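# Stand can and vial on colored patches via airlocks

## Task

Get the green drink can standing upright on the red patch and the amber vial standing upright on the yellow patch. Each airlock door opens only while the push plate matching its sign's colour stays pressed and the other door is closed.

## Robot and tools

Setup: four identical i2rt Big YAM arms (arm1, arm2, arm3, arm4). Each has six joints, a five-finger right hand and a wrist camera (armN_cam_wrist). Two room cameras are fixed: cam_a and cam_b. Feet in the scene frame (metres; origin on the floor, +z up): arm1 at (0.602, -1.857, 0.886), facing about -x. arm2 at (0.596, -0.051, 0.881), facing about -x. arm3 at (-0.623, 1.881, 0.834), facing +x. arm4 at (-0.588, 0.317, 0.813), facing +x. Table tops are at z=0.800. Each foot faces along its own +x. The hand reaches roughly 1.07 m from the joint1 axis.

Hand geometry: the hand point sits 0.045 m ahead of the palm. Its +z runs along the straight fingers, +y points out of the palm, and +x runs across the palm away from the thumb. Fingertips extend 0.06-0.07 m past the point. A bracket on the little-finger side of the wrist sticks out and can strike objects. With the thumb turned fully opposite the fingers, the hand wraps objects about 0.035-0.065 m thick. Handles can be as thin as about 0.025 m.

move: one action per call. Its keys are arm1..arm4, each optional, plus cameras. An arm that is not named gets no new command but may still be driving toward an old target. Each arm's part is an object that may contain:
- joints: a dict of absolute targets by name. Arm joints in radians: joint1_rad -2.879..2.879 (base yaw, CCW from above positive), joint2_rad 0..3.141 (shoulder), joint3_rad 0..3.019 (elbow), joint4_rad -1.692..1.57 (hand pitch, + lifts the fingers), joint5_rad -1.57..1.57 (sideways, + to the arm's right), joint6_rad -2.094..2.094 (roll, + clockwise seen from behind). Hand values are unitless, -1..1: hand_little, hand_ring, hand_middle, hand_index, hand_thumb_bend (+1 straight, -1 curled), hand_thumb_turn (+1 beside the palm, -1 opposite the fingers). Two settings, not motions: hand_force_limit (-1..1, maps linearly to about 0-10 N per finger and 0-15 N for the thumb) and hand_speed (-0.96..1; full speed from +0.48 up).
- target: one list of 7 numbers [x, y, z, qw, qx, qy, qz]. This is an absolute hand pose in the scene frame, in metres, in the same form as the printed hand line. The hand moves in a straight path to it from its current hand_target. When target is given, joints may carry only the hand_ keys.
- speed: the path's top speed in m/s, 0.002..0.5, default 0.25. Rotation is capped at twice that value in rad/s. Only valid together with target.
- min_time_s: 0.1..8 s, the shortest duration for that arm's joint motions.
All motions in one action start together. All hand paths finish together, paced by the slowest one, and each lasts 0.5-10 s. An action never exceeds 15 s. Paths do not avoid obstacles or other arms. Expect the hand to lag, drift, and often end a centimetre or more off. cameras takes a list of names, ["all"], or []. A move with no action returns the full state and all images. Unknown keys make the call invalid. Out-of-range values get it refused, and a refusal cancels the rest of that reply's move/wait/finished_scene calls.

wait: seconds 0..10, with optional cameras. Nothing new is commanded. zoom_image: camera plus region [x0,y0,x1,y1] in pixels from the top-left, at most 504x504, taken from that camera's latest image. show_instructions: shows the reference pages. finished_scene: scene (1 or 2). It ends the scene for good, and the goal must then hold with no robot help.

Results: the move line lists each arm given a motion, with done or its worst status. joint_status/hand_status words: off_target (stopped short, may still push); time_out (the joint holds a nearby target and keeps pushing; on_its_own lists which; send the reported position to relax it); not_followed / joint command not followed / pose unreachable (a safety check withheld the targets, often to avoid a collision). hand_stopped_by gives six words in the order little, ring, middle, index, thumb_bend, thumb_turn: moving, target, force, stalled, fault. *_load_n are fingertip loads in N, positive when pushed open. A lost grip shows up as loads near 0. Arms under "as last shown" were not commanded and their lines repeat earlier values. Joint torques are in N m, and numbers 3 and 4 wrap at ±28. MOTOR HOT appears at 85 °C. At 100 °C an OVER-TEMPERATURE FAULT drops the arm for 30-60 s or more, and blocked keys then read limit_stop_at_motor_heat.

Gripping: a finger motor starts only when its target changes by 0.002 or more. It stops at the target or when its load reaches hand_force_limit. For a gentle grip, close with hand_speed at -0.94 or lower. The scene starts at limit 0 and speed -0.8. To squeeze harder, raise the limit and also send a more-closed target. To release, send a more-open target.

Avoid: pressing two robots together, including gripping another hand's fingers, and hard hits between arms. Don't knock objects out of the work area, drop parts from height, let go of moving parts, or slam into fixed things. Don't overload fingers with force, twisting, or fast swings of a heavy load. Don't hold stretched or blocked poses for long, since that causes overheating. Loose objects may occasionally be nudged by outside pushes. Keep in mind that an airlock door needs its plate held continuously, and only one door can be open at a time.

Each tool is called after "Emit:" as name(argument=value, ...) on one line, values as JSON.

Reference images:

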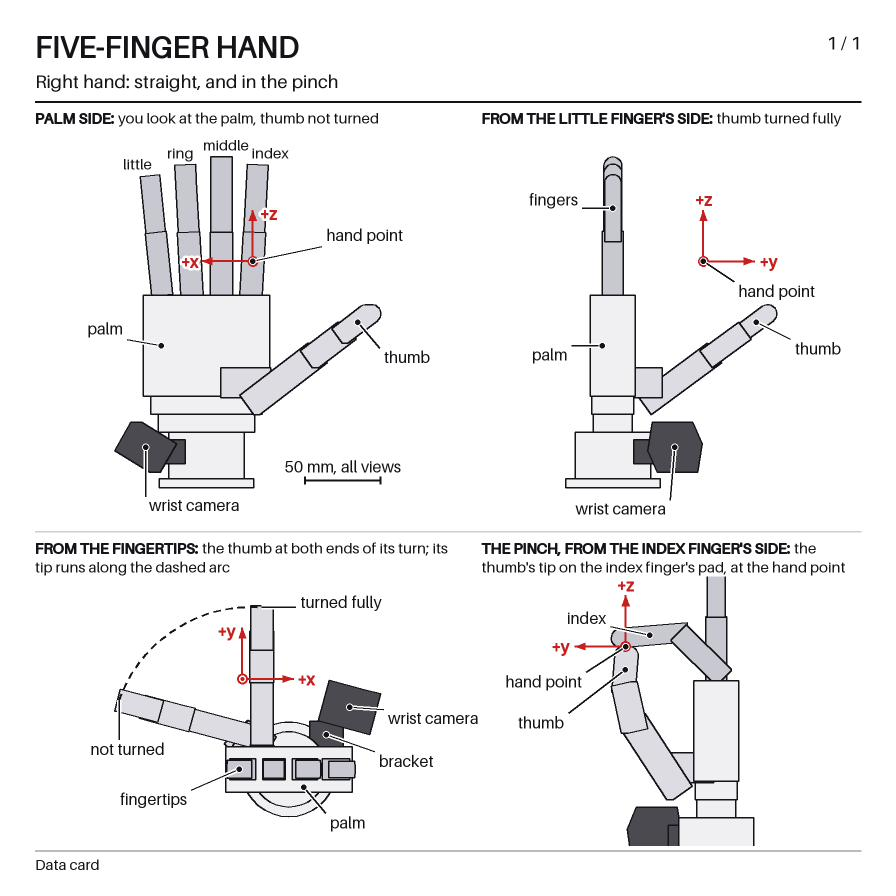

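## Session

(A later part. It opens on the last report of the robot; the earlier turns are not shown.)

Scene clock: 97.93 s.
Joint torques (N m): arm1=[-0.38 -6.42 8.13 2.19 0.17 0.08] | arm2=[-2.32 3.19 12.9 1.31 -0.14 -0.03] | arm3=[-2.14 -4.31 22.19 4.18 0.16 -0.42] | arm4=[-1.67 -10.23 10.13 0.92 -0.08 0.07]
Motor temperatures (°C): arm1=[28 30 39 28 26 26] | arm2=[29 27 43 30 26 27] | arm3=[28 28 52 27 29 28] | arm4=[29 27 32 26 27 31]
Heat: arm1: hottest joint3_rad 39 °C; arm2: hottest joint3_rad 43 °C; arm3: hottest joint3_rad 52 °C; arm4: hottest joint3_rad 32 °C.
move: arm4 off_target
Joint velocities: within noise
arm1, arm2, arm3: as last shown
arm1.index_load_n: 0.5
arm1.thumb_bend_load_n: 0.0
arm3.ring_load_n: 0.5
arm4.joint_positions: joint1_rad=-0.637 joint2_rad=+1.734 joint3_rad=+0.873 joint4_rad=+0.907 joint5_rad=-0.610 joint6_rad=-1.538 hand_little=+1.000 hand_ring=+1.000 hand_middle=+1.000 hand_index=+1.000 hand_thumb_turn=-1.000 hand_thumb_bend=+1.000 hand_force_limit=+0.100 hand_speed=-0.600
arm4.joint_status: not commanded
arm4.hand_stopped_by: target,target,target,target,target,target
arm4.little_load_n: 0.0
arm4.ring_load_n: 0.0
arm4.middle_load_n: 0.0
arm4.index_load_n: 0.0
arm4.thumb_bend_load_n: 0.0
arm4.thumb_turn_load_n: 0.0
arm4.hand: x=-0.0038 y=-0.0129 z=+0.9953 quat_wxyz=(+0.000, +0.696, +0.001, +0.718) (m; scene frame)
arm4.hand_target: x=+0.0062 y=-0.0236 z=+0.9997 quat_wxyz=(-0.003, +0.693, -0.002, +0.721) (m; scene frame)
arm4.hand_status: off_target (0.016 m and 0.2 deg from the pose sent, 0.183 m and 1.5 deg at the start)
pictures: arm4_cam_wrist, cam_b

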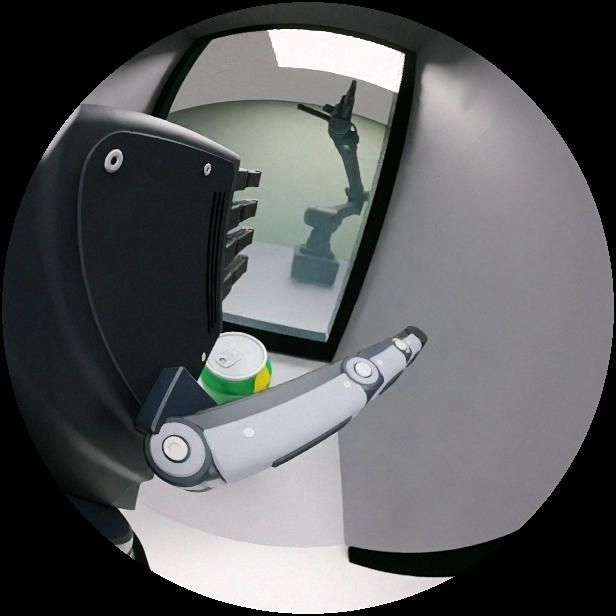

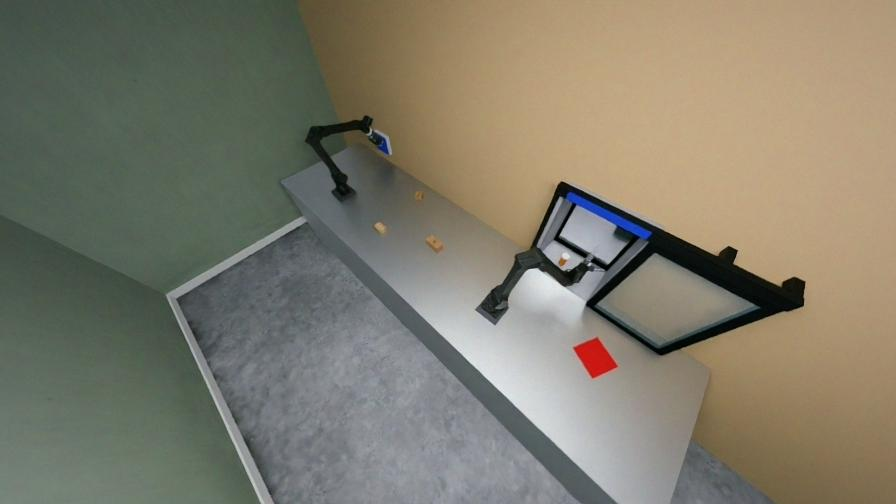

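Emit:
move(arm4={"target":[0.017,0.02,0.968,0,0.6947,0,0.7193],"speed":0.12}, cameras=["arm4_cam_wrist","cam_b"])

Scene clock: 99.80 s.
Joint torques (N m): arm1=[-0.32 -6.42 8.13 2.21 0.17 0.08] | arm2=[-2.2 3.14 12.88 1.31 -0.13 -0.03] | arm3=[-2.2 -4.31 22.19 4.18 0.16 -0.41] | arm4=[-0.38 -10.29 5.42 2.65 0.24 -0.1]
Motor temperatures (°C): arm1=[28 30 39 28 26 26] | arm2=[29 27 44 30 26 27] | arm3=[28 28 53 27 29 28] | arm4=[29 27 32 26 27 31]
Heat: arm1: hottest joint3_rad 39 °C; arm2: hottest joint3_rad 44 °C; arm3: hottest joint3_rad 53 °C; arm4: hottest joint3_rad 32 °C.
move: arm4 off_target
Joint velocities: within noise
arm1, arm2: as last shown
arm1.index_load_n: 0.0
arm2.thumb_bend_load_n: 0.5
arm2.thumb_turn_load_n: 0.5
arm3.joint_positions: joint1_rad=+0.260 joint2_rad=+1.355 joint3_rad=+1.056 joint4_rad=-0.618 joint5_rad=+0.131 joint6_rad=+0.168 hand_little=-1.000 hand_ring=-1.000 hand_middle=-1.000 hand_index=-1.000 hand_thumb_turn=+1.000 hand_thumb_bend=+1.000 hand_force_limit=+0.000 hand_speed=-0.300
arm3.joint_status: not commanded
arm3.hand_stopped_by: target,target,target,target,target,target
arm3.little_load_n: 0.0
arm3.ring_load_n: 0.0
arm3.middle_load_n: 0.5
arm3.index_load_n: 0.0
arm3.thumb_bend_load_n: 0.0
arm3.thumb_turn_load_n: 0.0
arm3.hand: x=-0.1435 y=+2.0048 z=+0.9865 quat_wxyz=(-0.230, +0.673, -0.664, +0.230) (m; scene frame)
arm3.hand_target: x=-0.0742 y=+1.9996 z=+1.0209 quat_wxyz=(-0.269, +0.655, -0.652, +0.270) (m; scene frame)
arm3.hand_status: not commanded
arm4.joint_positions: joint1_rad=-0.561 joint2_rad=+1.775 joint3_rad=+0.867 joint4_rad=+0.959 joint5_rad=-0.530 joint6_rad=-1.538 hand_little=+1.000 hand_ring=+1.000 hand_middle=+1.000 hand_index=+1.000 hand_thumb_turn=-1.000 hand_thumb_bend=+1.000 hand_force_limit=+0.100 hand_speed=-0.600
arm4.joint_status: not commanded
arm4.hand_stopped_by: target,target,target,target,target,target
arm4.little_load_n: 0.0
arm4.ring_load_n: 0.0
arm4.middle_load_n: 0.0
arm4.index_load_n: 0.0
arm4.thumb_bend_load_n: 0.0
arm4.thumb_turn_load_n: 0.5
arm4.hand: x=+0.0164 y=+0.0165 z=+0.9793 quat_wxyz=(+0.000, +0.693, -0.001, +0.721) (m; scene frame)
arm4.hand_target: x=+0.0163 y=+0.0199 z=+0.9681 quat_wxyz=(+0.001, +0.695, +0.001, +0.719) (m; scene frame)
arm4.hand_status: off_target (0.012 m and 0.2 deg from the pose sent, 0.048 m and 0.2 deg at the start)
pictures: arm4_cam_wrist, cam_b

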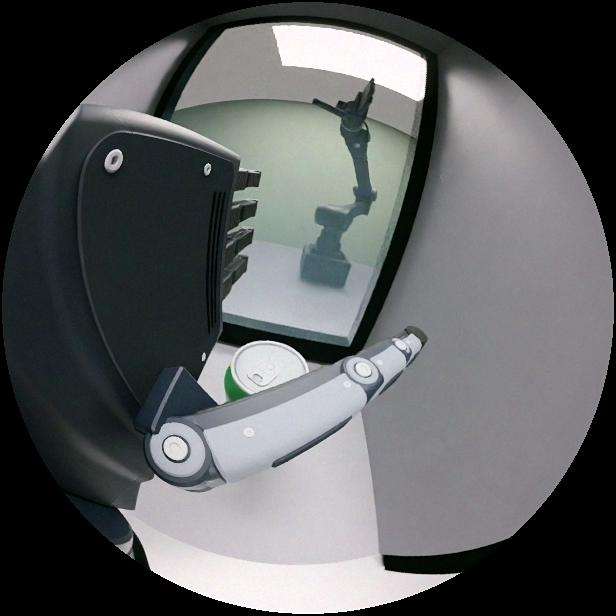

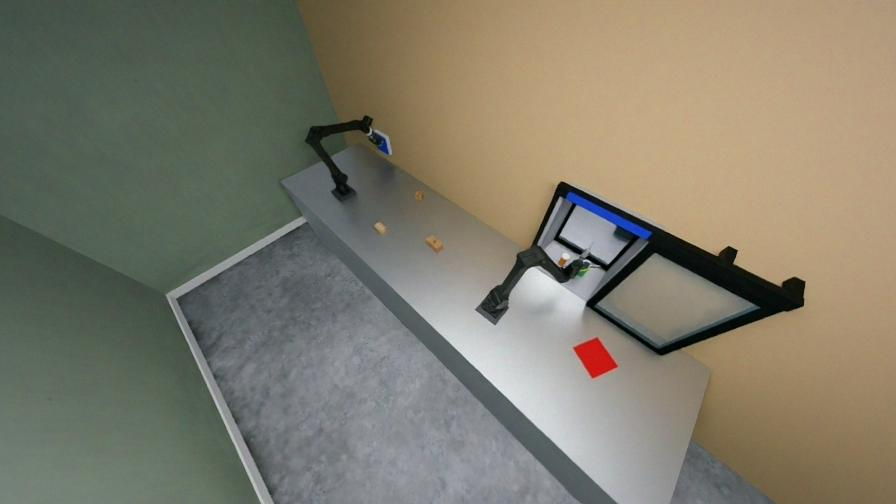

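Emit:
move(arm4={"target":[0.012,0.034,0.968,0,0.6947,0,0.7193],"speed":0.1}, cameras=["arm4_cam_wrist"])

Scene clock: 101.00 s.
Joint torques (N m): arm1=[-0.32 -6.42 8.13 2.21 0.18 0.08] | arm2=[-2.32 3.19 12.89 1.33 -0.13 -0.03] | arm3=[-2.14 -4.42 22.2 4.15 0.16 -0.41] | arm4=[-0.09 -11.75 5.15 2.65 0.26 -0.11]
Motor temperatures (°C): arm1=[28 30 39 28 26 26] | arm2=[29 27 44 30 26 27] | arm3=[28 28 54 27 29 28] | arm4=[29 27 32 26 27 31]
Heat: arm1: hottest joint3_rad 39 °C; arm2: hottest joint3_rad 44 °C; arm3: hottest joint3_rad 54 °C; arm4: hottest joint3_rad 32 °C.
move: arm4 done
Joint velocities: within noise
arm1, arm2, arm3: as last shown
arm2.middle_load_n: -0.5
arm2.thumb_bend_load_n: 0.0
arm2.thumb_turn_load_n: 0.0
arm3.little_load_n: 0.5
arm3.middle_load_n: 0.0
arm4.joint_positions: joint1_rad=-0.545 joint2_rad=+1.775 joint3_rad=+0.835 joint4_rad=+0.971 joint5_rad=-0.509 joint6_rad=-1.538 hand_little=+1.000 hand_ring=+1.000 hand_middle=+1.000 hand_index=+1.000 hand_thumb_turn=-1.000 hand_thumb_bend=+1.000 hand_force_limit=+0.100 hand_speed=-0.600
arm4.joint_status: not commanded
arm4.hand_stopped_by: target,target,target,target,target,target
arm4.little_load_n: 0.0
arm4.ring_load_n: 0.0
arm4.middle_load_n: 0.0
arm4.index_load_n: 0.0
arm4.thumb_bend_load_n: 0.0
arm4.thumb_turn_load_n: 0.0
arm4.hand: x=+0.0108 y=+0.0266 z=+0.9664 quat_wxyz=(-0.001, +0.699, -0.007, +0.715) (m; scene frame)
arm4.hand_target: x=+0.0114 y=+0.0340 z=+0.9675 quat_wxyz=(+0.000, +0.695, +0.000, +0.719) (m; scene frame)
arm4.hand_status: done (0.008 m and 1.1 deg from the pose sent, 0.021 m and 0.2 deg at the start)
pictures: arm4_cam_wrist

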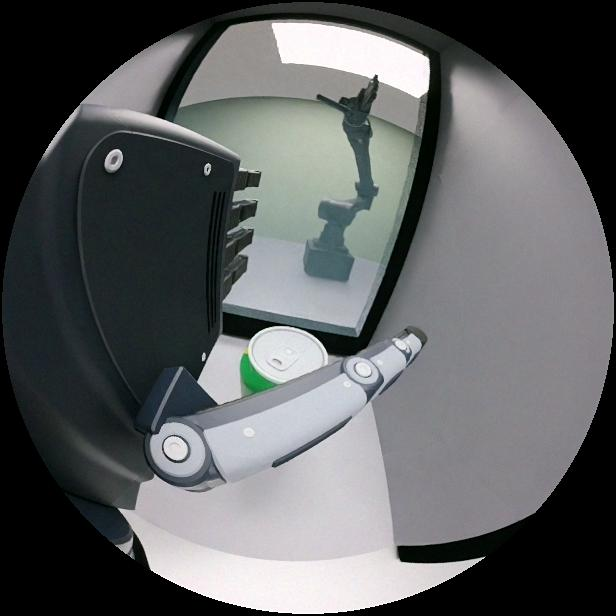

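Emit:
move(arm4={"target":[0.016,0.034,0.855,0,0.6947,0,0.7193],"speed":0.1}, cameras=["arm4_cam_wrist"])

Scene clock: 102.97 s.
Joint torques (N m): arm1=[-0.26 -6.42 8.12 2.19 0.18 0.08] | arm2=[-2.26 3.14 12.88 1.32 -0.13 -0.03] | arm3=[-2.14 -4.31 22.22 4.16 0.15 -0.41] | arm4=[-0.09 -11.46 5.26 2.71 0.25 -0.12]
Motor temperatures (°C): arm1=[28 30 39 28 26 26] | arm2=[29 27 44 30 26 27] | arm3=[28 28 56 27 29 28] | arm4=[29 27 32 26 27 31]
Heat: arm1: hottest joint3_rad 39 °C; arm2: hottest joint3_rad 44 °C; arm3: hottest joint3_rad 56 °C; arm4: hottest joint3_rad 32 °C.
move: arm4 done
Joint velocities: within noise
arm1, arm2, arm3: as last shown
arm2.ring_load_n: -0.5
arm2.middle_load_n: 0.0
arm3.little_load_n: 0.0
arm3.thumb_turn_load_n: -0.5
arm4.joint_positions: joint1_rad=-0.541 joint2_rad=+2.070 joint3_rad=+0.825 joint4_rad=+1.267 joint5_rad=-0.503 joint6_rad=-1.538 hand_little=+1.000 hand_ring=+1.000 hand_middle=+1.000 hand_index=+1.000 hand_thumb_turn=-1.000 hand_thumb_bend=+1.000 hand_force_limit=+0.100 hand_speed=-0.600
arm4.joint_status: not commanded
arm4.hand_stopped_by: target,target,target,target,target,target
arm4.little_load_n: 0.0
arm4.ring_load_n: 0.0
arm4.middle_load_n: 0.0
arm4.index_load_n: 0.0
arm4.thumb_bend_load_n: 0.0
arm4.thumb_turn_load_n: 0.0
arm4.hand: x=+0.0065 y=+0.0299 z=+0.8541 quat_wxyz=(-0.002, +0.702, -0.009, +0.712) (m; scene frame)
arm4.hand_target: x=+0.0149 y=+0.0342 z=+0.8564 quat_wxyz=(+0.001, +0.694, +0.000, +0.720) (m; scene frame)
arm4.hand_status: done (0.010 m and 1.5 deg from the pose sent, 0.112 m and 1.1 deg at the start)
pictures: arm4_cam_wrist

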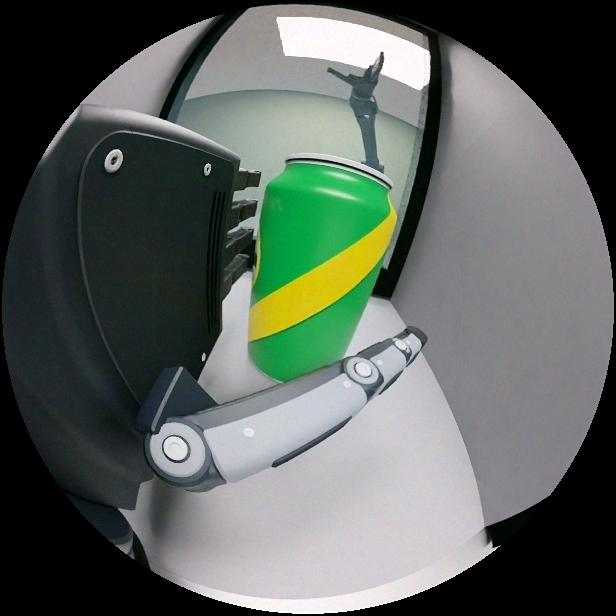

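Emit:
move(arm4={"joints":{"hand_speed":-0.85,"hand_force_limit":-0.1,"hand_little":-1,"hand_ring":-1,"hand_middle":-1,"hand_index":-1,"hand_thumb_bend":-1}}, cameras=["arm4_cam_wrist"])

Emit:
move(arm4={"joints":{"hand_force_limit":0.1,"hand_ring":-0.99,"hand_middle":-0.99,"hand_index":-0.99}}, cameras=["arm4_cam_wrist"])

Scene clock: 111.40 s.
Joint torques (N m): arm1=[-0.32 -6.48 8.12 2.21 0.17 0.07] | arm2=[-2.32 3.25 12.89 1.33 -0.14 -0.03] | arm3=[-2.14 -4.37 22.2 4.15 0.16 -0.41] | arm4=[-0.32 -11.46 5.3 2.66 0.23 -0.12]
Motor temperatures (°C): arm1=[28 30 38 28 26 26] | arm2=[29 27 45 30 26 27] | arm3=[28 28 61 27 29 28] | arm4=[29 28 31 26 27 31]
Heat: arm1: hottest joint3_rad 38 °C; arm2: hottest joint3_rad 45 °C; arm3: hottest joint3_rad 61 °C; arm4: hottest joint3_rad 31 °C.
move: arm4 off_target
Joint velocities: within noise
arm1, arm2, arm3: as last shown
arm2.ring_load_n: 0.0
arm3.little_load_n: 0.5
arm3.thumb_turn_load_n: 0.0
arm4.joint_positions: joint1_rad=-0.538 joint2_rad=+2.070 joint3_rad=+0.825 joint4_rad=+1.269 joint5_rad=-0.503 joint6_rad=-1.544 hand_little=+0.294 hand_ring=+0.335 hand_middle=+0.308 hand_index=+0.307 hand_thumb_turn=-1.000 hand_thumb_bend=+0.663 hand_force_limit=-0.100 hand_speed=-0.850
arm4.joint_status: hand_little off_target (ended at +0.294, target -1.000); hand_ring off_target (ended at +0.335, target -1.000); hand_middle off_target (ended at +0.308, target -1.000); hand_index off_target (ended at +0.307, target -1.000); hand_thumb_bend off_target (ended at +0.663, target -1.000); the others done
arm4.hand_stopped_by: force,force,force,force,force,target
arm4.little_load_n: 6.5
arm4.ring_load_n: 0.0
arm4.middle_load_n: 4.0
arm4.index_load_n: 4.5
arm4.thumb_bend_load_n: 18.5
arm4.thumb_turn_load_n: 3.5
arm4.hand: x=+0.0074 y=+0.0316 z=+0.8549 quat_wxyz=(+0.000, +0.701, -0.005, +0.713) (m; scene frame)
arm4.hand_target: x=+0.0150 y=+0.0342 z=+0.8571 quat_wxyz=(+0.003, +0.694, +0.003, +0.720) (m; scene frame)
arm4.hand_status: not commanded
pictures: arm4_cam_wrist

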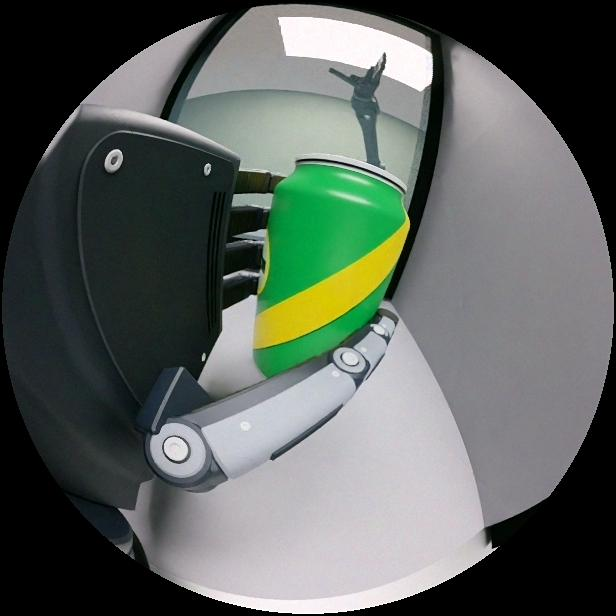

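Scene clock: 111.87 s.
Joint torques (N m): arm1=[-0.32 -6.42 8.12 2.19 0.17 0.08] | arm2=[-2.26 3.19 12.88 1.32 -0.14 -0.03] | arm3=[-2.2 -4.37 22.22 4.19 0.15 -0.42] | arm4=[0.15 -11.58 5.26 2.66 0.24 -0.12]
Motor temperatures (°C): arm1=[28 30 38 28 26 26] | arm2=[29 27 45 30 26 27] | arm3=[28 28 61 27 29 28] | arm4=[29 28 31 26 27 31]
Heat: arm1: hottest joint3_rad 38 °C; arm2: hottest joint3_rad 45 °C; arm3: hottest joint3_rad 61 °C; arm4: hottest joint3_rad 31 °C.
move: arm4 off_target
Joint velocities: within noise
arm1, arm3: as last shown
arm2.joint_positions: joint1_rad=-0.527 joint2_rad=+0.230 joint3_rad=+0.684 joint4_rad=-0.461 joint5_rad=-0.471 joint6_rad=-1.560 hand_little=+1.000 hand_ring=+1.000 hand_middle=+1.000 hand_index=+1.000 hand_thumb_turn=-1.000 hand_thumb_bend=+1.000 hand_force_limit=+0.100 hand_speed=-0.600
arm2.joint_status: not commanded
arm2.hand_stopped_by: target,target,target,target,target,target
arm2.little_load_n: 0.0
arm2.ring_load_n: 0.0
arm2.middle_load_n: 0.0
arm2.index_load_n: 0.0
arm2.thumb_bend_load_n: 0.0
arm2.thumb_turn_load_n: 0.0
arm2.hand: x=+0.3222 y=+0.0461 z=+1.2961 quat_wxyz=(+0.703, -0.002, -0.711, +0.010) (m; scene frame)
arm2.hand_target: x=+0.3281 y=+0.0471 z=+1.3240 quat_wxyz=(+0.713, -0.001, -0.701, +0.001) (m; scene frame)
arm2.hand_status: not commanded
arm3.little_load_n: 0.0
arm4.joint_positions: joint1_rad=-0.538 joint2_rad=+2.070 joint3_rad=+0.825 joint4_rad=+1.269 joint5_rad=-0.503 joint6_rad=-1.545 hand_little=+0.293 hand_ring=+0.296 hand_middle=+0.297 hand_index=+0.296 hand_thumb_turn=-1.000 hand_thumb_bend=+0.664 hand_force_limit=+0.100 hand_speed=-0.850
arm4.joint_status: hand_ring off_target (ended at +0.296, target -0.990); hand_middle off_target (ended at +0.297, target -0.990); hand_index off_target (ended at +0.296, target -0.990); the others done
arm4.hand_stopped_by: force,force,force,force,force,target
arm4.little_load_n: 0.0
arm4.ring_load_n: 11.0
arm4.middle_load_n: 4.0
arm4.index_load_n: 5.5
arm4.thumb_bend_load_n: 24.5
arm4.thumb_turn_load_n: 5.0
arm4.hand: x=+0.0074 y=+0.0315 z=+0.8550 quat_wxyz=(+0.000, +0.701, -0.005, +0.713) (m; scene frame)
arm4.hand_target: x=+0.0150 y=+0.0341 z=+0.8571 quat_wxyz=(+0.003, +0.694, +0.003, +0.720) (m; scene frame)
arm4.hand_status: not commanded
pictures: arm4_cam_wrist

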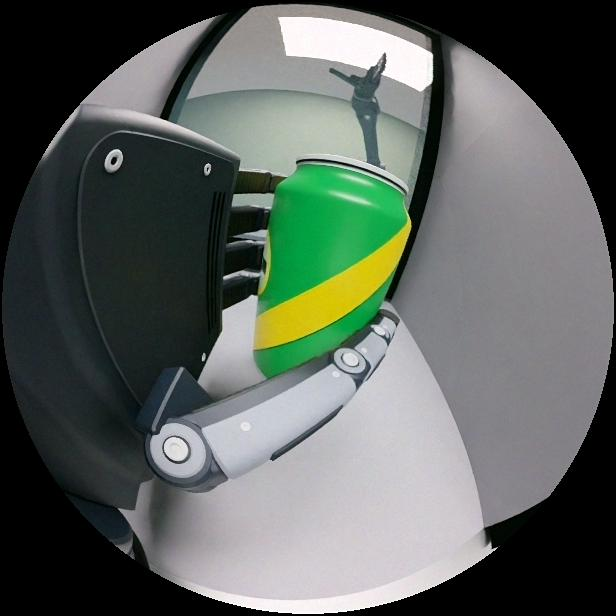

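Emit:
move(arm4={"target":[0.01,0.03,1.04,0,0.682,0,0.7313],"speed":0.2}, cameras=["arm4_cam_wrist"])

Emit:
move(arm4={"target":[-0.33,-0.02,1.2,0,0.682,0,0.7313],"speed":0.25}, cameras=["arm4_cam_wrist","cam_b"])

Scene clock: 113.80 s.
Joint torques (N m): arm1=[-0.32 -6.48 8.13 2.21 0.18 0.08] | arm2=[-2.26 3.25 12.89 1.32 -0.14 -0.03] | arm3=[-2.2 -4.37 22.19 4.16 0.15 -0.42] | arm4=[-1.79 -13.86 10.36 1.83 -0.1 -0.13]
Motor temperatures (°C): arm1=[28 30 38 28 26 26] | arm2=[29 27 46 30 26 27] | arm3=[28 28 63 27 29 28] | arm4=[29 28 31 26 27 31]
Heat: arm1: hottest joint3_rad 38 °C; arm2: hottest joint3_rad 46 °C; arm3: hottest joint3_rad 63 °C; arm4: hottest joint3_rad 31 °C.
move: arm4 off_target
Joint velocities: within noise
arm1.joint_positions: joint1_rad=+0.375 joint2_rad=+1.167 joint3_rad=+0.687 joint4_rad=-0.334 joint5_rad=+0.201 joint6_rad=+0.179 hand_little=-1.000 hand_ring=-1.000 hand_middle=-1.000 hand_index=-1.000 hand_thumb_turn=+1.000 hand_thumb_bend=+1.000 hand_force_limit=+0.000 hand_speed=-0.300
arm1.joint_status: not commanded
arm1.hand_stopped_by: target,target,target,target,target,target
arm1.little_load_n: 0.0
arm1.ring_load_n: -0.5
arm1.middle_load_n: 0.0
arm1.index_load_n: 0.0
arm1.thumb_bend_load_n: 0.0
arm1.thumb_turn_load_n: -0.5
arm1.hand: x=+0.1948 y=-1.9697 z=+0.9807 quat_wxyz=(-0.275, +0.652, +0.657, -0.262) (m; scene frame)
arm1.hand_target: x=+0.1974 y=-1.9740 z=+0.9808 quat_wxyz=(-0.275, +0.652, +0.653, -0.269) (m; scene frame)
arm1.hand_status: not commanded
arm2, arm3: as last shown
arm4.joint_positions: joint1_rad=-0.538 joint2_rad=+1.671 joint3_rad=+0.813 joint4_rad=+0.855 joint5_rad=-0.510 joint6_rad=-1.508 hand_little=+0.293 hand_ring=+0.296 hand_middle=+0.297 hand_index=+0.296 hand_thumb_turn=-1.000 hand_thumb_bend=+0.664 hand_force_limit=+0.100 hand_speed=-0.850
arm4.joint_status: not commanded
arm4.hand_stopped_by: force,force,force,force,force,target
arm4.little_load_n: 0.0
arm4.ring_load_n: 9.0
arm4.middle_load_n: 4.0
arm4.index_load_n: 7.5
arm4.thumb_bend_load_n: 24.0
arm4.thumb_turn_load_n: 8.0
arm4.hand: x=+0.0008 y=+0.0395 z=+0.9882 quat_wxyz=(-0.020, +0.710, -0.020, +0.704) (m; scene frame)
arm4.hand_target: x=+0.0095 y=+0.0307 z=+1.0381 quat_wxyz=(-0.003, +0.682, -0.002, +0.731) (m; scene frame)
arm4.hand_status: off_target (0.054 m and 5.5 deg from the pose sent, 0.185 m and 3.1 deg at the start)
pictures: arm4_cam_wrist

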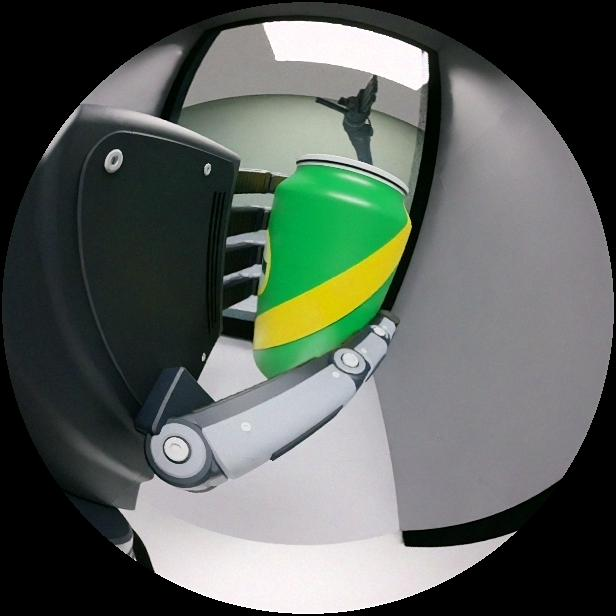

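Scene clock: 116.77 s.
Joint torques (N m): arm1=[-0.38 -6.42 8.12 2.19 0.17 0.08] | arm2=[-2.26 3.14 12.9 1.33 -0.14 -0.03] | arm3=[-2.14 -4.31 22.17 4.15 0.15 -0.42] | arm4=[-2.02 -3.66 11.59 2.66 0.23 -0.14]
Motor temperatures (°C): arm1=[28 30 38 28 26 26] | arm2=[29 27 46 30 26 27] | arm3=[28 28 64 27 29 28] | arm4=[29 28 31 26 27 31]
Heat: arm1: hottest joint3_rad 38 °C; arm2: hottest joint3_rad 46 °C; arm3: hottest joint3_rad 64 °C; arm4: hottest joint3_rad 31 °C.
move: arm4 off_target
Joint velocities: within noise
arm1, arm2, arm3: as last shown
arm1.ring_load_n: 0.0
arm1.thumb_turn_load_n: 0.0
arm3.middle_load_n: 0.5
arm4.joint_positions: joint1_rad=-1.366 joint2_rad=+0.944 joint3_rad=+0.631 joint4_rad=+0.598 joint5_rad=-1.333 joint6_rad=-1.185 hand_little=+0.293 hand_ring=+0.296 hand_middle=+0.297 hand_index=+0.296 hand_thumb_turn=-1.000 hand_thumb_bend=+0.664 hand_force_limit=+0.100 hand_speed=-0.850
arm4.joint_status: not commanded
arm4.hand_stopped_by: force,force,force,force,force,target
arm4.little_load_n: 0.0
arm4.ring_load_n: 9.0
arm4.middle_load_n: 3.5
arm4.index_load_n: 7.0
arm4.thumb_bend_load_n: 23.5
arm4.thumb_turn_load_n: 8.0
arm4.hand: x=-0.3234 y=-0.0179 z=+1.1701 quat_wxyz=(-0.038, +0.684, -0.033, +0.727) (m; scene frame)
arm4.hand_target: x=-0.3272 y=-0.0225 z=+1.2015 quat_wxyz=(-0.004, +0.678, -0.004, +0.735) (m; scene frame)
arm4.hand_status: off_target (0.031 m and 5.8 deg from the pose sent, 0.397 m and 5.5 deg at the start)
pictures: arm4_cam_wrist, cam_b

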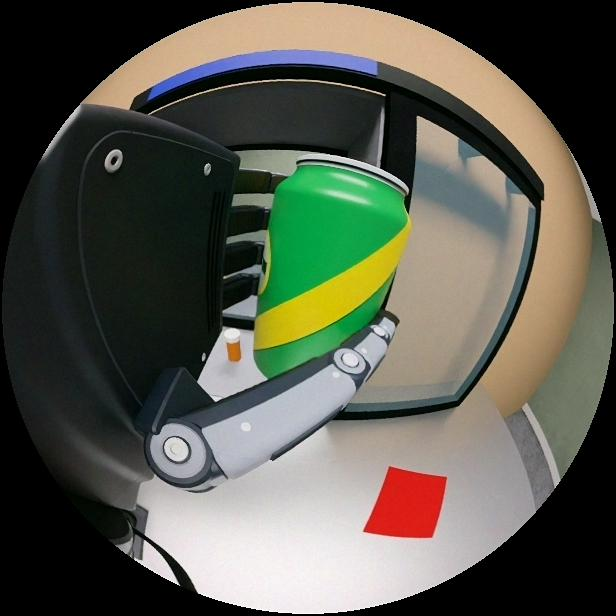

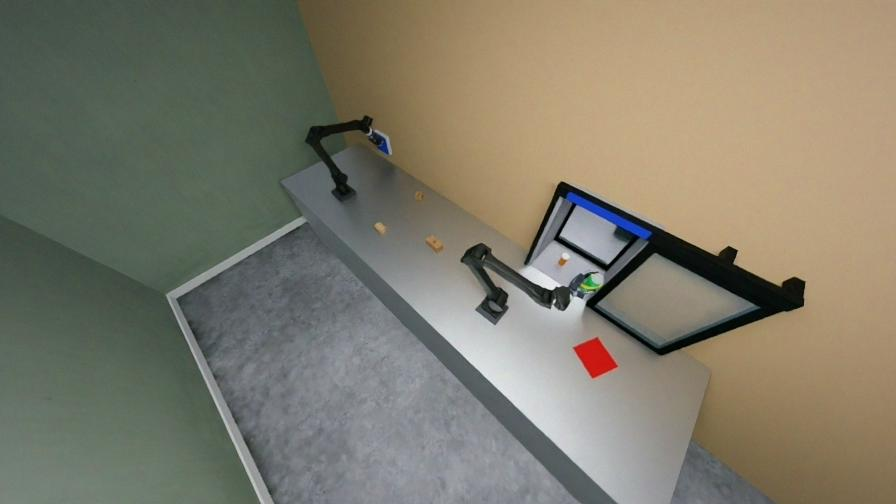

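Emit:
move(arm3={"target":[-0.2,2.0,0.99,0.2706,-0.6533,0.6533,-0.2706],"speed":0.2}, arm4={"target":[-0.44,-0.28,1.06,0.4658,0.5225,-0.4231,0.5752],"speed":0.25}, cameras=["arm4_cam_wrist","cam_b","cam_a"])

Scene clock: 120.57 s.
Joint torques (N m): arm1=[-0.38 -6.48 8.12 2.21 0.17 0.08] | arm2=[-2.32 3.19 12.9 1.32 -0.13 -0.02] | arm3=[1.44 -8.35 9.8 2.55 0.38 0.11] | arm4=[0.21 -9.23 12.66 3.93 0.27 -0.52]
Motor temperatures (°C): arm1=[28 30 38 28 26 26] | arm2=[29 27 46 30 26 27] | arm3=[28 28 63 27 29 28] | arm4=[29 28 32 27 27 31]
Heat: arm1: hottest joint3_rad 38 °C; arm2: hottest joint3_rad 46 °C; arm3: hottest joint3_rad 63 °C; arm4: hottest joint3_rad 32 °C.
move: arm3 off_target; arm4 off_target
Joint velocities: within noise
arm1, arm2: as last shown
arm3.joint_positions: joint1_rad=+0.287 joint2_rad=+1.143 joint3_rad=+0.836 joint4_rad=-0.524 joint5_rad=+0.175 joint6_rad=+0.162 hand_little=-1.000 hand_ring=-1.000 hand_middle=-1.000 hand_index=-1.000 hand_thumb_turn=+1.000 hand_thumb_bend=+1.000 hand_force_limit=+0.000 hand_speed=-0.300
arm3.joint_status: not commanded
arm3.hand_stopped_by: target,target,target,target,target,target
arm3.little_load_n: 0.0
arm3.ring_load_n: 0.0
arm3.middle_load_n: 0.0
arm3.index_load_n: 0.0
arm3.thumb_bend_load_n: 0.0
arm3.thumb_turn_load_n: 0.0
arm3.hand: x=-0.2033 y=+1.9941 z=+0.9831 quat_wxyz=(-0.255, +0.665, -0.650, +0.266) (m; scene frame)
arm3.hand_target: x=-0.1985 y=+1.9988 z=+0.9912 quat_wxyz=(-0.271, +0.657, -0.648, +0.274) (m; scene frame)
arm3.hand_status: off_target (0.010 m and 2.4 deg from the pose sent, 0.057 m and 7.1 deg at the start)
arm4.joint_positions: joint1_rad=-1.208 joint2_rad=+1.530 joint3_rad=+0.690 joint4_rad=+0.807 joint5_rad=+0.192 joint6_rad=-1.538 hand_little=+0.293 hand_ring=+0.296 hand_middle=+0.297 hand_index=+0.296 hand_thumb_turn=-1.000 hand_thumb_bend=+0.664 hand_force_limit=+0.100 hand_speed=-0.850
arm4.joint_status: not commanded
arm4.hand_stopped_by: force,force,force,force,force,target
arm4.little_load_n: 0.0
arm4.ring_load_n: 9.0
arm4.middle_load_n: 4.0
arm4.index_load_n: 7.5
arm4.thumb_bend_load_n: 24.0
arm4.thumb_turn_load_n: 8.0
arm4.hand: x=-0.4538 y=-0.2560 z=+1.0028 quat_wxyz=(+0.437, +0.549, -0.459, +0.545) (m; scene frame)
arm4.hand_target: x=-0.4399 y=-0.2751 z=+1.0580 quat_wxyz=(+0.467, +0.520, -0.424, +0.576) (m; scene frame)
arm4.hand_status: off_target (0.063 m and 7.1 deg from the pose sent, 0.307 m and 78.9 deg at the start)
pictures: arm4_cam_wrist, cam_a, cam_b

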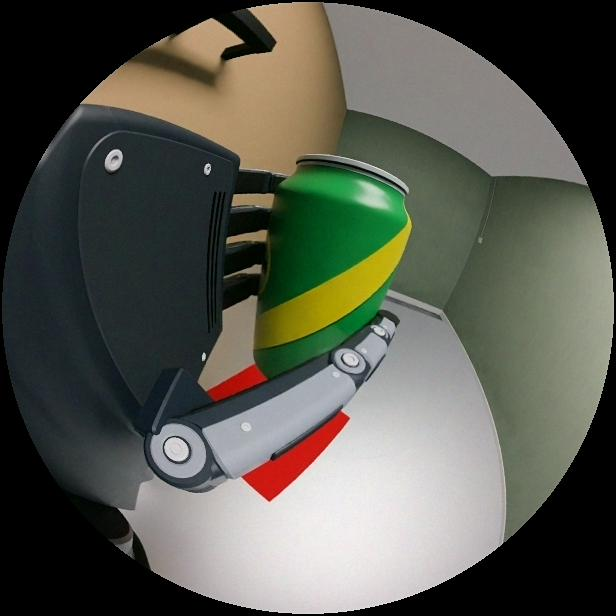

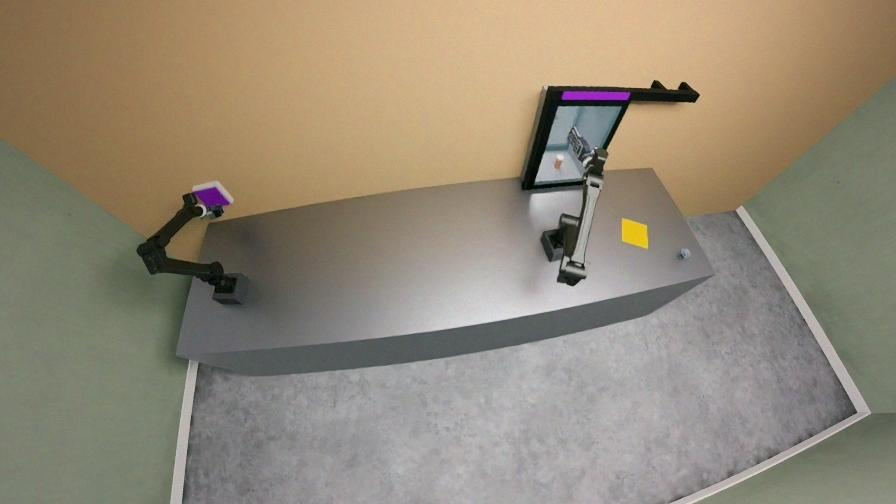

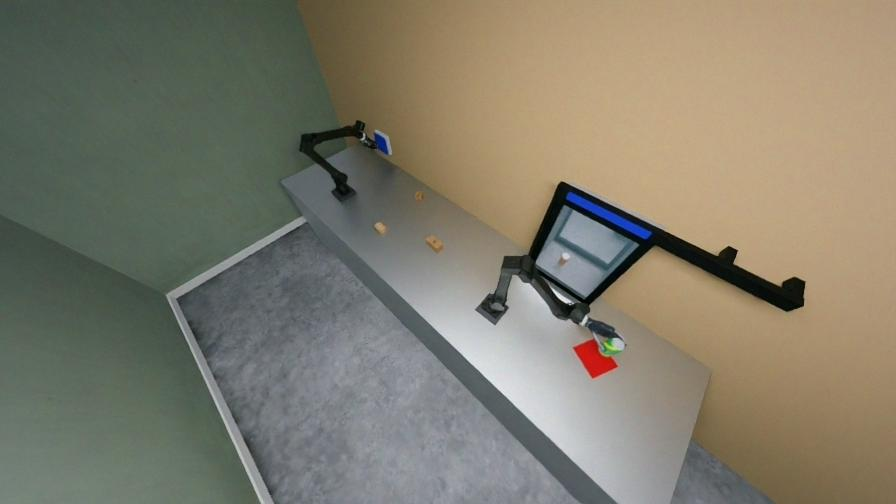

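Emit:
move(arm1={"target":[0.09,-1.978,1.0,-0.2706,0.6533,0.6533,-0.2706],"speed":0.12}, arm2={"target":[0.32,0.13,1.28,0.7071,0,-0.7071,0],"speed":0.15}, arm4={"target":[-0.425,-0.308,0.95,0.4658,0.5225,-0.4231,0.5752],"speed":0.12}, cameras=["arm4_cam_wrist","arm2_cam_wrist","cam_b","cam_a"])

Scene clock: 123.03 s.
Joint torques (N m): arm1=[-3.08 -5.54 17.05 2.26 0.07 -0.22] | arm2=[-2.2 1.9 7.94 2.56 -0.13 -0.02] | arm3=[1.49 -8.35 9.78 2.55 0.39 0.11] | arm4=[0.21 -11.99 9.57 3.93 0.22 -0.52]
Motor temperatures (°C): arm1=[28 30 38 28 26 26] | arm2=[29 27 46 30 26 27] | arm3=[28 29 62 27 29 28] | arm4=[29 28 32 27 27 31]
Heat: arm1: hottest joint3_rad 38 °C; arm2: hottest joint3_rad 46 °C; arm3: hottest joint3_rad 62 °C; arm4: hottest joint3_rad 32 °C.
move: arm1 off_target; arm2 done; arm4 off_target
Joint velocities: within noise
arm1.joint_positions: joint1_rad=+0.355 joint2_rad=+1.371 joint3_rad=+0.851 joint4_rad=-0.359 joint5_rad=+0.149 joint6_rad=+0.164 hand_little=-1.000 hand_ring=-1.000 hand_middle=-1.000 hand_index=-1.000 hand_thumb_turn=+1.000 hand_thumb_bend=+1.000 hand_force_limit=+0.000 hand_speed=-0.300
arm1.joint_status: not commanded
arm1.hand_stopped_by: target,target,target,target,target,target
arm1.little_load_n: 0.0
arm1.ring_load_n: 0.0
arm1.middle_load_n: 0.0
arm1.index_load_n: 0.5
arm1.thumb_bend_load_n: 0.0
arm1.thumb_turn_load_n: 0.0
arm1.hand: x=+0.1424 y=-1.9841 z=+0.9680 quat_wxyz=(-0.244, +0.654, +0.673, -0.245) (m; scene frame)
arm1.hand_target: x=+0.0970 y=-1.9825 z=+1.0007 quat_wxyz=(-0.269, +0.649, +0.658, -0.272) (m; scene frame)
arm1.hand_status: off_target (0.062 m and 4.8 deg from the pose sent, 0.107 m and 1.2 deg at the start)
arm2.joint_positions: joint1_rad=-1.036 joint2_rad=+0.382 joint3_rad=+0.645 joint4_rad=-0.252 joint5_rad=-0.977 joint6_rad=-1.560 hand_little=+1.000 hand_ring=+1.000 hand_middle=+1.000 hand_index=+1.000 hand_thumb_turn=-1.000 hand_thumb_bend=+1.000 hand_force_limit=+0.100 hand_speed=-0.600
arm2.joint_status: not commanded
arm2.hand_stopped_by: target,target,target,target,target,target
arm2.little_load_n: 0.0
arm2.ring_load_n: 0.0
arm2.middle_load_n: 0.0
arm2.index_load_n: 0.0
arm2.thumb_bend_load_n: 0.0
arm2.thumb_turn_load_n: 0.5
arm2.hand: x=+0.3208 y=+0.1230 z=+1.2842 quat_wxyz=(+0.708, +0.001, -0.706, +0.004) (m; scene frame)
arm2.hand_target: x=+0.3205 y=+0.1297 z=+1.2797 quat_wxyz=(+0.708, -0.003, -0.706, +0.001) (m; scene frame)
arm2.hand_status: done (0.008 m and 0.5 deg from the pose sent, 0.085 m and 1.3 deg at the start)
arm3: as last shown
arm4.joint_positions: joint1_rad=-1.203 joint2_rad=+1.864 joint3_rad=+0.739 joint4_rad=+1.100 joint5_rad=+0.195 joint6_rad=-1.539 hand_little=+0.293 hand_ring=+0.296 hand_middle=+0.297 hand_index=+0.296 hand_thumb_turn=-1.000 hand_thumb_bend=+0.664 hand_force_limit=+0.100 hand_speed=-0.850
arm4.joint_status: not commanded
arm4.hand_stopped_by: force,force,force,force,force,target
arm4.little_load_n: 0.0
arm4.ring_load_n: 9.0
arm4.middle_load_n: 4.0
arm4.index_load_n: 7.0
arm4.thumb_bend_load_n: 23.5
arm4.thumb_turn_load_n: 8.0
arm4.hand: x=-0.4400 y=-0.2858 z=+0.9064 quat_wxyz=(+0.438, +0.548, -0.457, +0.547) (m; scene frame)
arm4.hand_target: x=-0.4256 y=-0.3040 z=+0.9506 quat_wxyz=(+0.465, +0.522, -0.424, +0.575) (m; scene frame)
arm4.hand_status: off_target (0.051 m and 6.7 deg from the pose sent, 0.080 m and 7.1 deg at the start)
pictures: arm2_cam_wrist, arm4_cam_wrist, cam_a, cam_b

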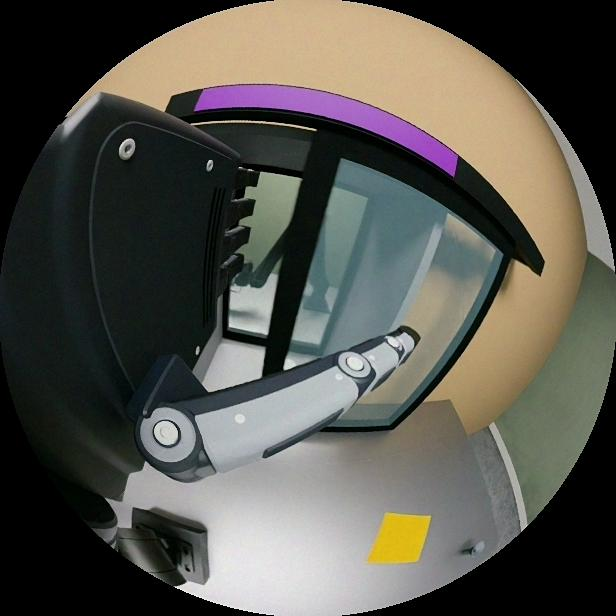

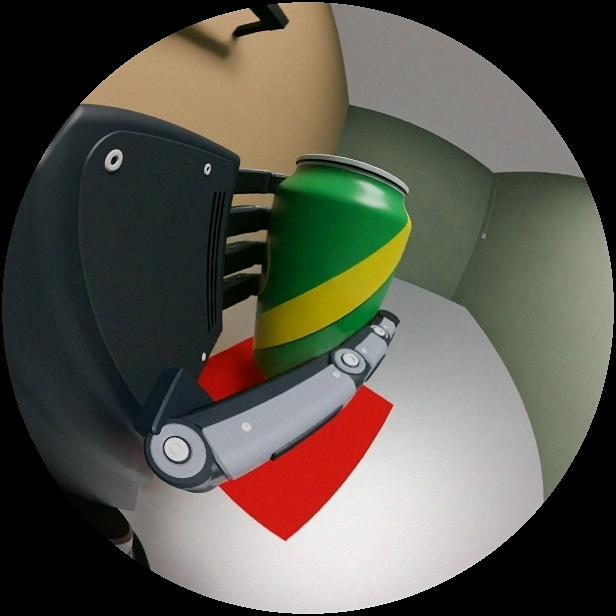

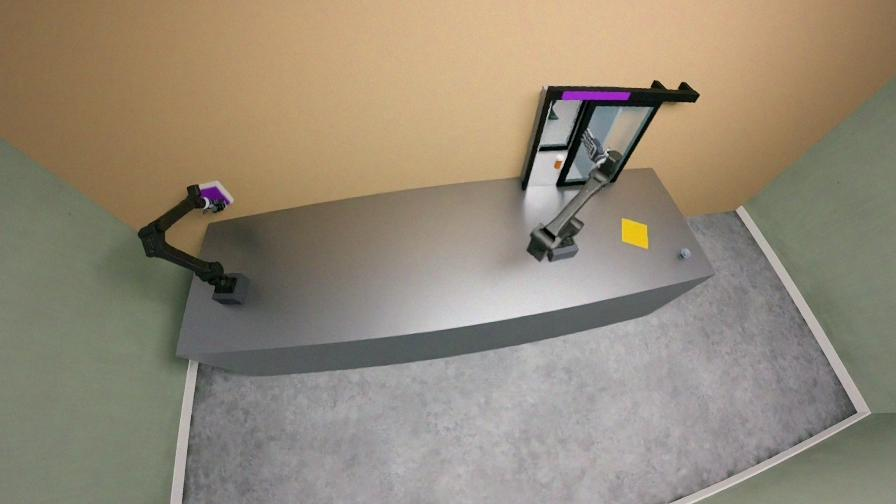

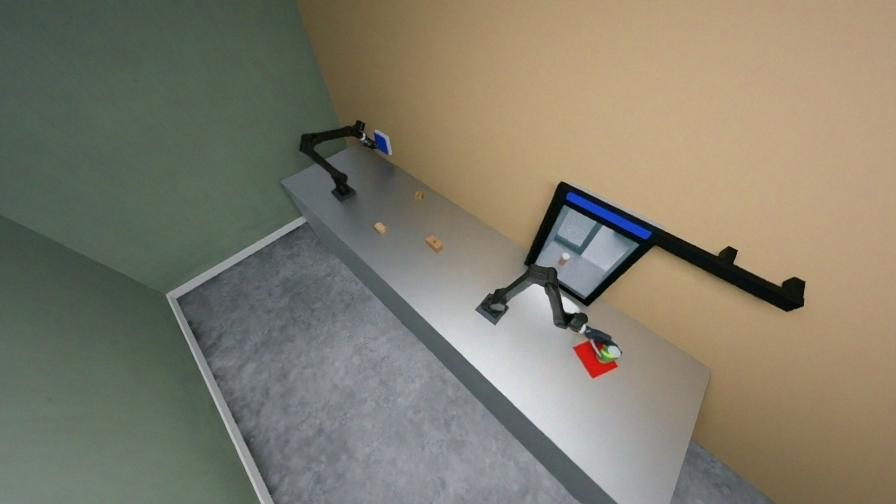

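Emit:
move(arm4={"target":[-0.427,-0.302,0.893,0.4658,0.5225,-0.4231,0.5752],"speed":0.07}, cameras=["arm4_cam_wrist","arm2_cam_wrist","cam_a"])

Scene clock: 124.93 s.
Joint torques (N m): arm1=[-3.08 -5.66 17.06 2.25 0.07 -0.22] | arm2=[-2.2 1.85 7.95 2.55 -0.12 -0.01] | arm3=[1.44 -8.41 9.78 2.58 0.39 0.11] | arm4=[-0.09 -12.69 7.91 4 0.23 -0.5]
Motor temperatures (°C): arm1=[28 30 39 28 26 26] | arm2=[29 27 46 30 26 27] | arm3=[28 29 61 27 29 28] | arm4=[29 28 32 27 27 31]
Heat: arm1: hottest joint3_rad 39 °C; arm2: hottest joint3_rad 46 °C; arm3: hottest joint3_rad 61 °C; arm4: hottest joint3_rad 32 °C.
move: arm4 off_target
Joint velocities: within noise
arm1, arm2, arm3: as last shown
arm2.joint_positions: joint1_rad=-1.036 joint2_rad=+0.382 joint3_rad=+0.645 joint4_rad=-0.252 joint5_rad=-0.978 joint6_rad=-1.560 hand_little=+1.000 hand_ring=+1.000 hand_middle=+1.000 hand_index=+1.000 hand_thumb_turn=-1.000 hand_thumb_bend=+1.000 hand_force_limit=+0.100 hand_speed=-0.600
arm2.thumb_turn_load_n: 0.0
arm2.hand: x=+0.3207 y=+0.1227 z=+1.2842 quat_wxyz=(+0.708, +0.002, -0.706, +0.005) (m; scene frame)
arm2.hand_target: x=+0.3204 y=+0.1294 z=+1.2797 quat_wxyz=(+0.708, -0.002, -0.706, +0.002) (m; scene frame)
arm4.joint_positions: joint1_rad=-1.203 joint2_rad=+2.021 joint3_rad=+0.739 joint4_rad=+1.261 joint5_rad=+0.197 joint6_rad=-1.541 hand_little=+0.293 hand_ring=+0.296 hand_middle=+0.297 hand_index=+0.296 hand_thumb_turn=-1.000 hand_thumb_bend=+0.664 hand_force_limit=+0.100 hand_speed=-0.850
arm4.joint_status: not commanded
arm4.hand_stopped_by: force,force,force,force,force,target
arm4.little_load_n: 0.0
arm4.ring_load_n: 9.0
arm4.middle_load_n: 4.0
arm4.index_load_n: 7.0
arm4.thumb_bend_load_n: 24.0
arm4.thumb_turn_load_n: 7.5
arm4.hand: x=-0.4422 y=-0.2822 z=+0.8548 quat_wxyz=(+0.440, +0.546, -0.456, +0.548) (m; scene frame)
arm4.hand_target: x=-0.4280 y=-0.2994 z=+0.8925 quat_wxyz=(+0.466, +0.523, -0.424, +0.574) (m; scene frame)
arm4.hand_status: off_target (0.046 m and 6.4 deg from the pose sent, 0.025 m and 6.7 deg at the start)
pictures: arm2_cam_wrist, arm4_cam_wrist, cam_a

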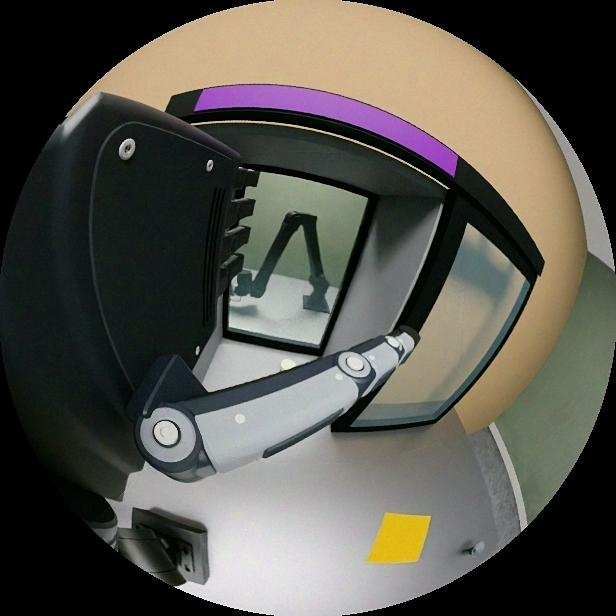

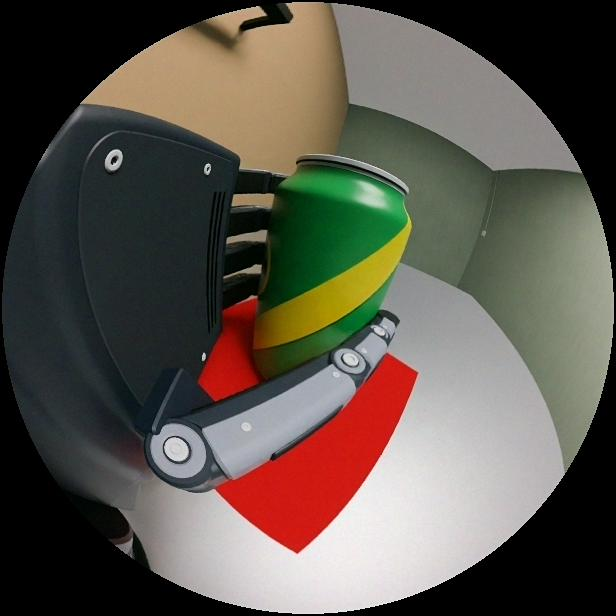

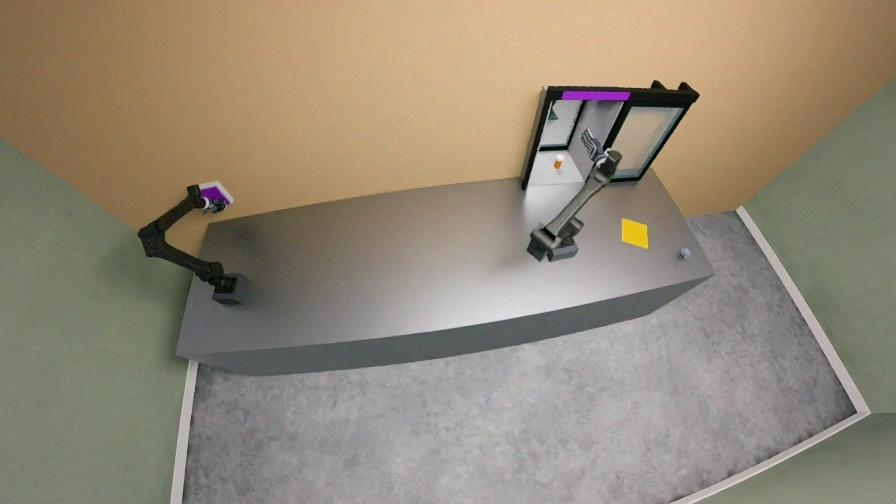

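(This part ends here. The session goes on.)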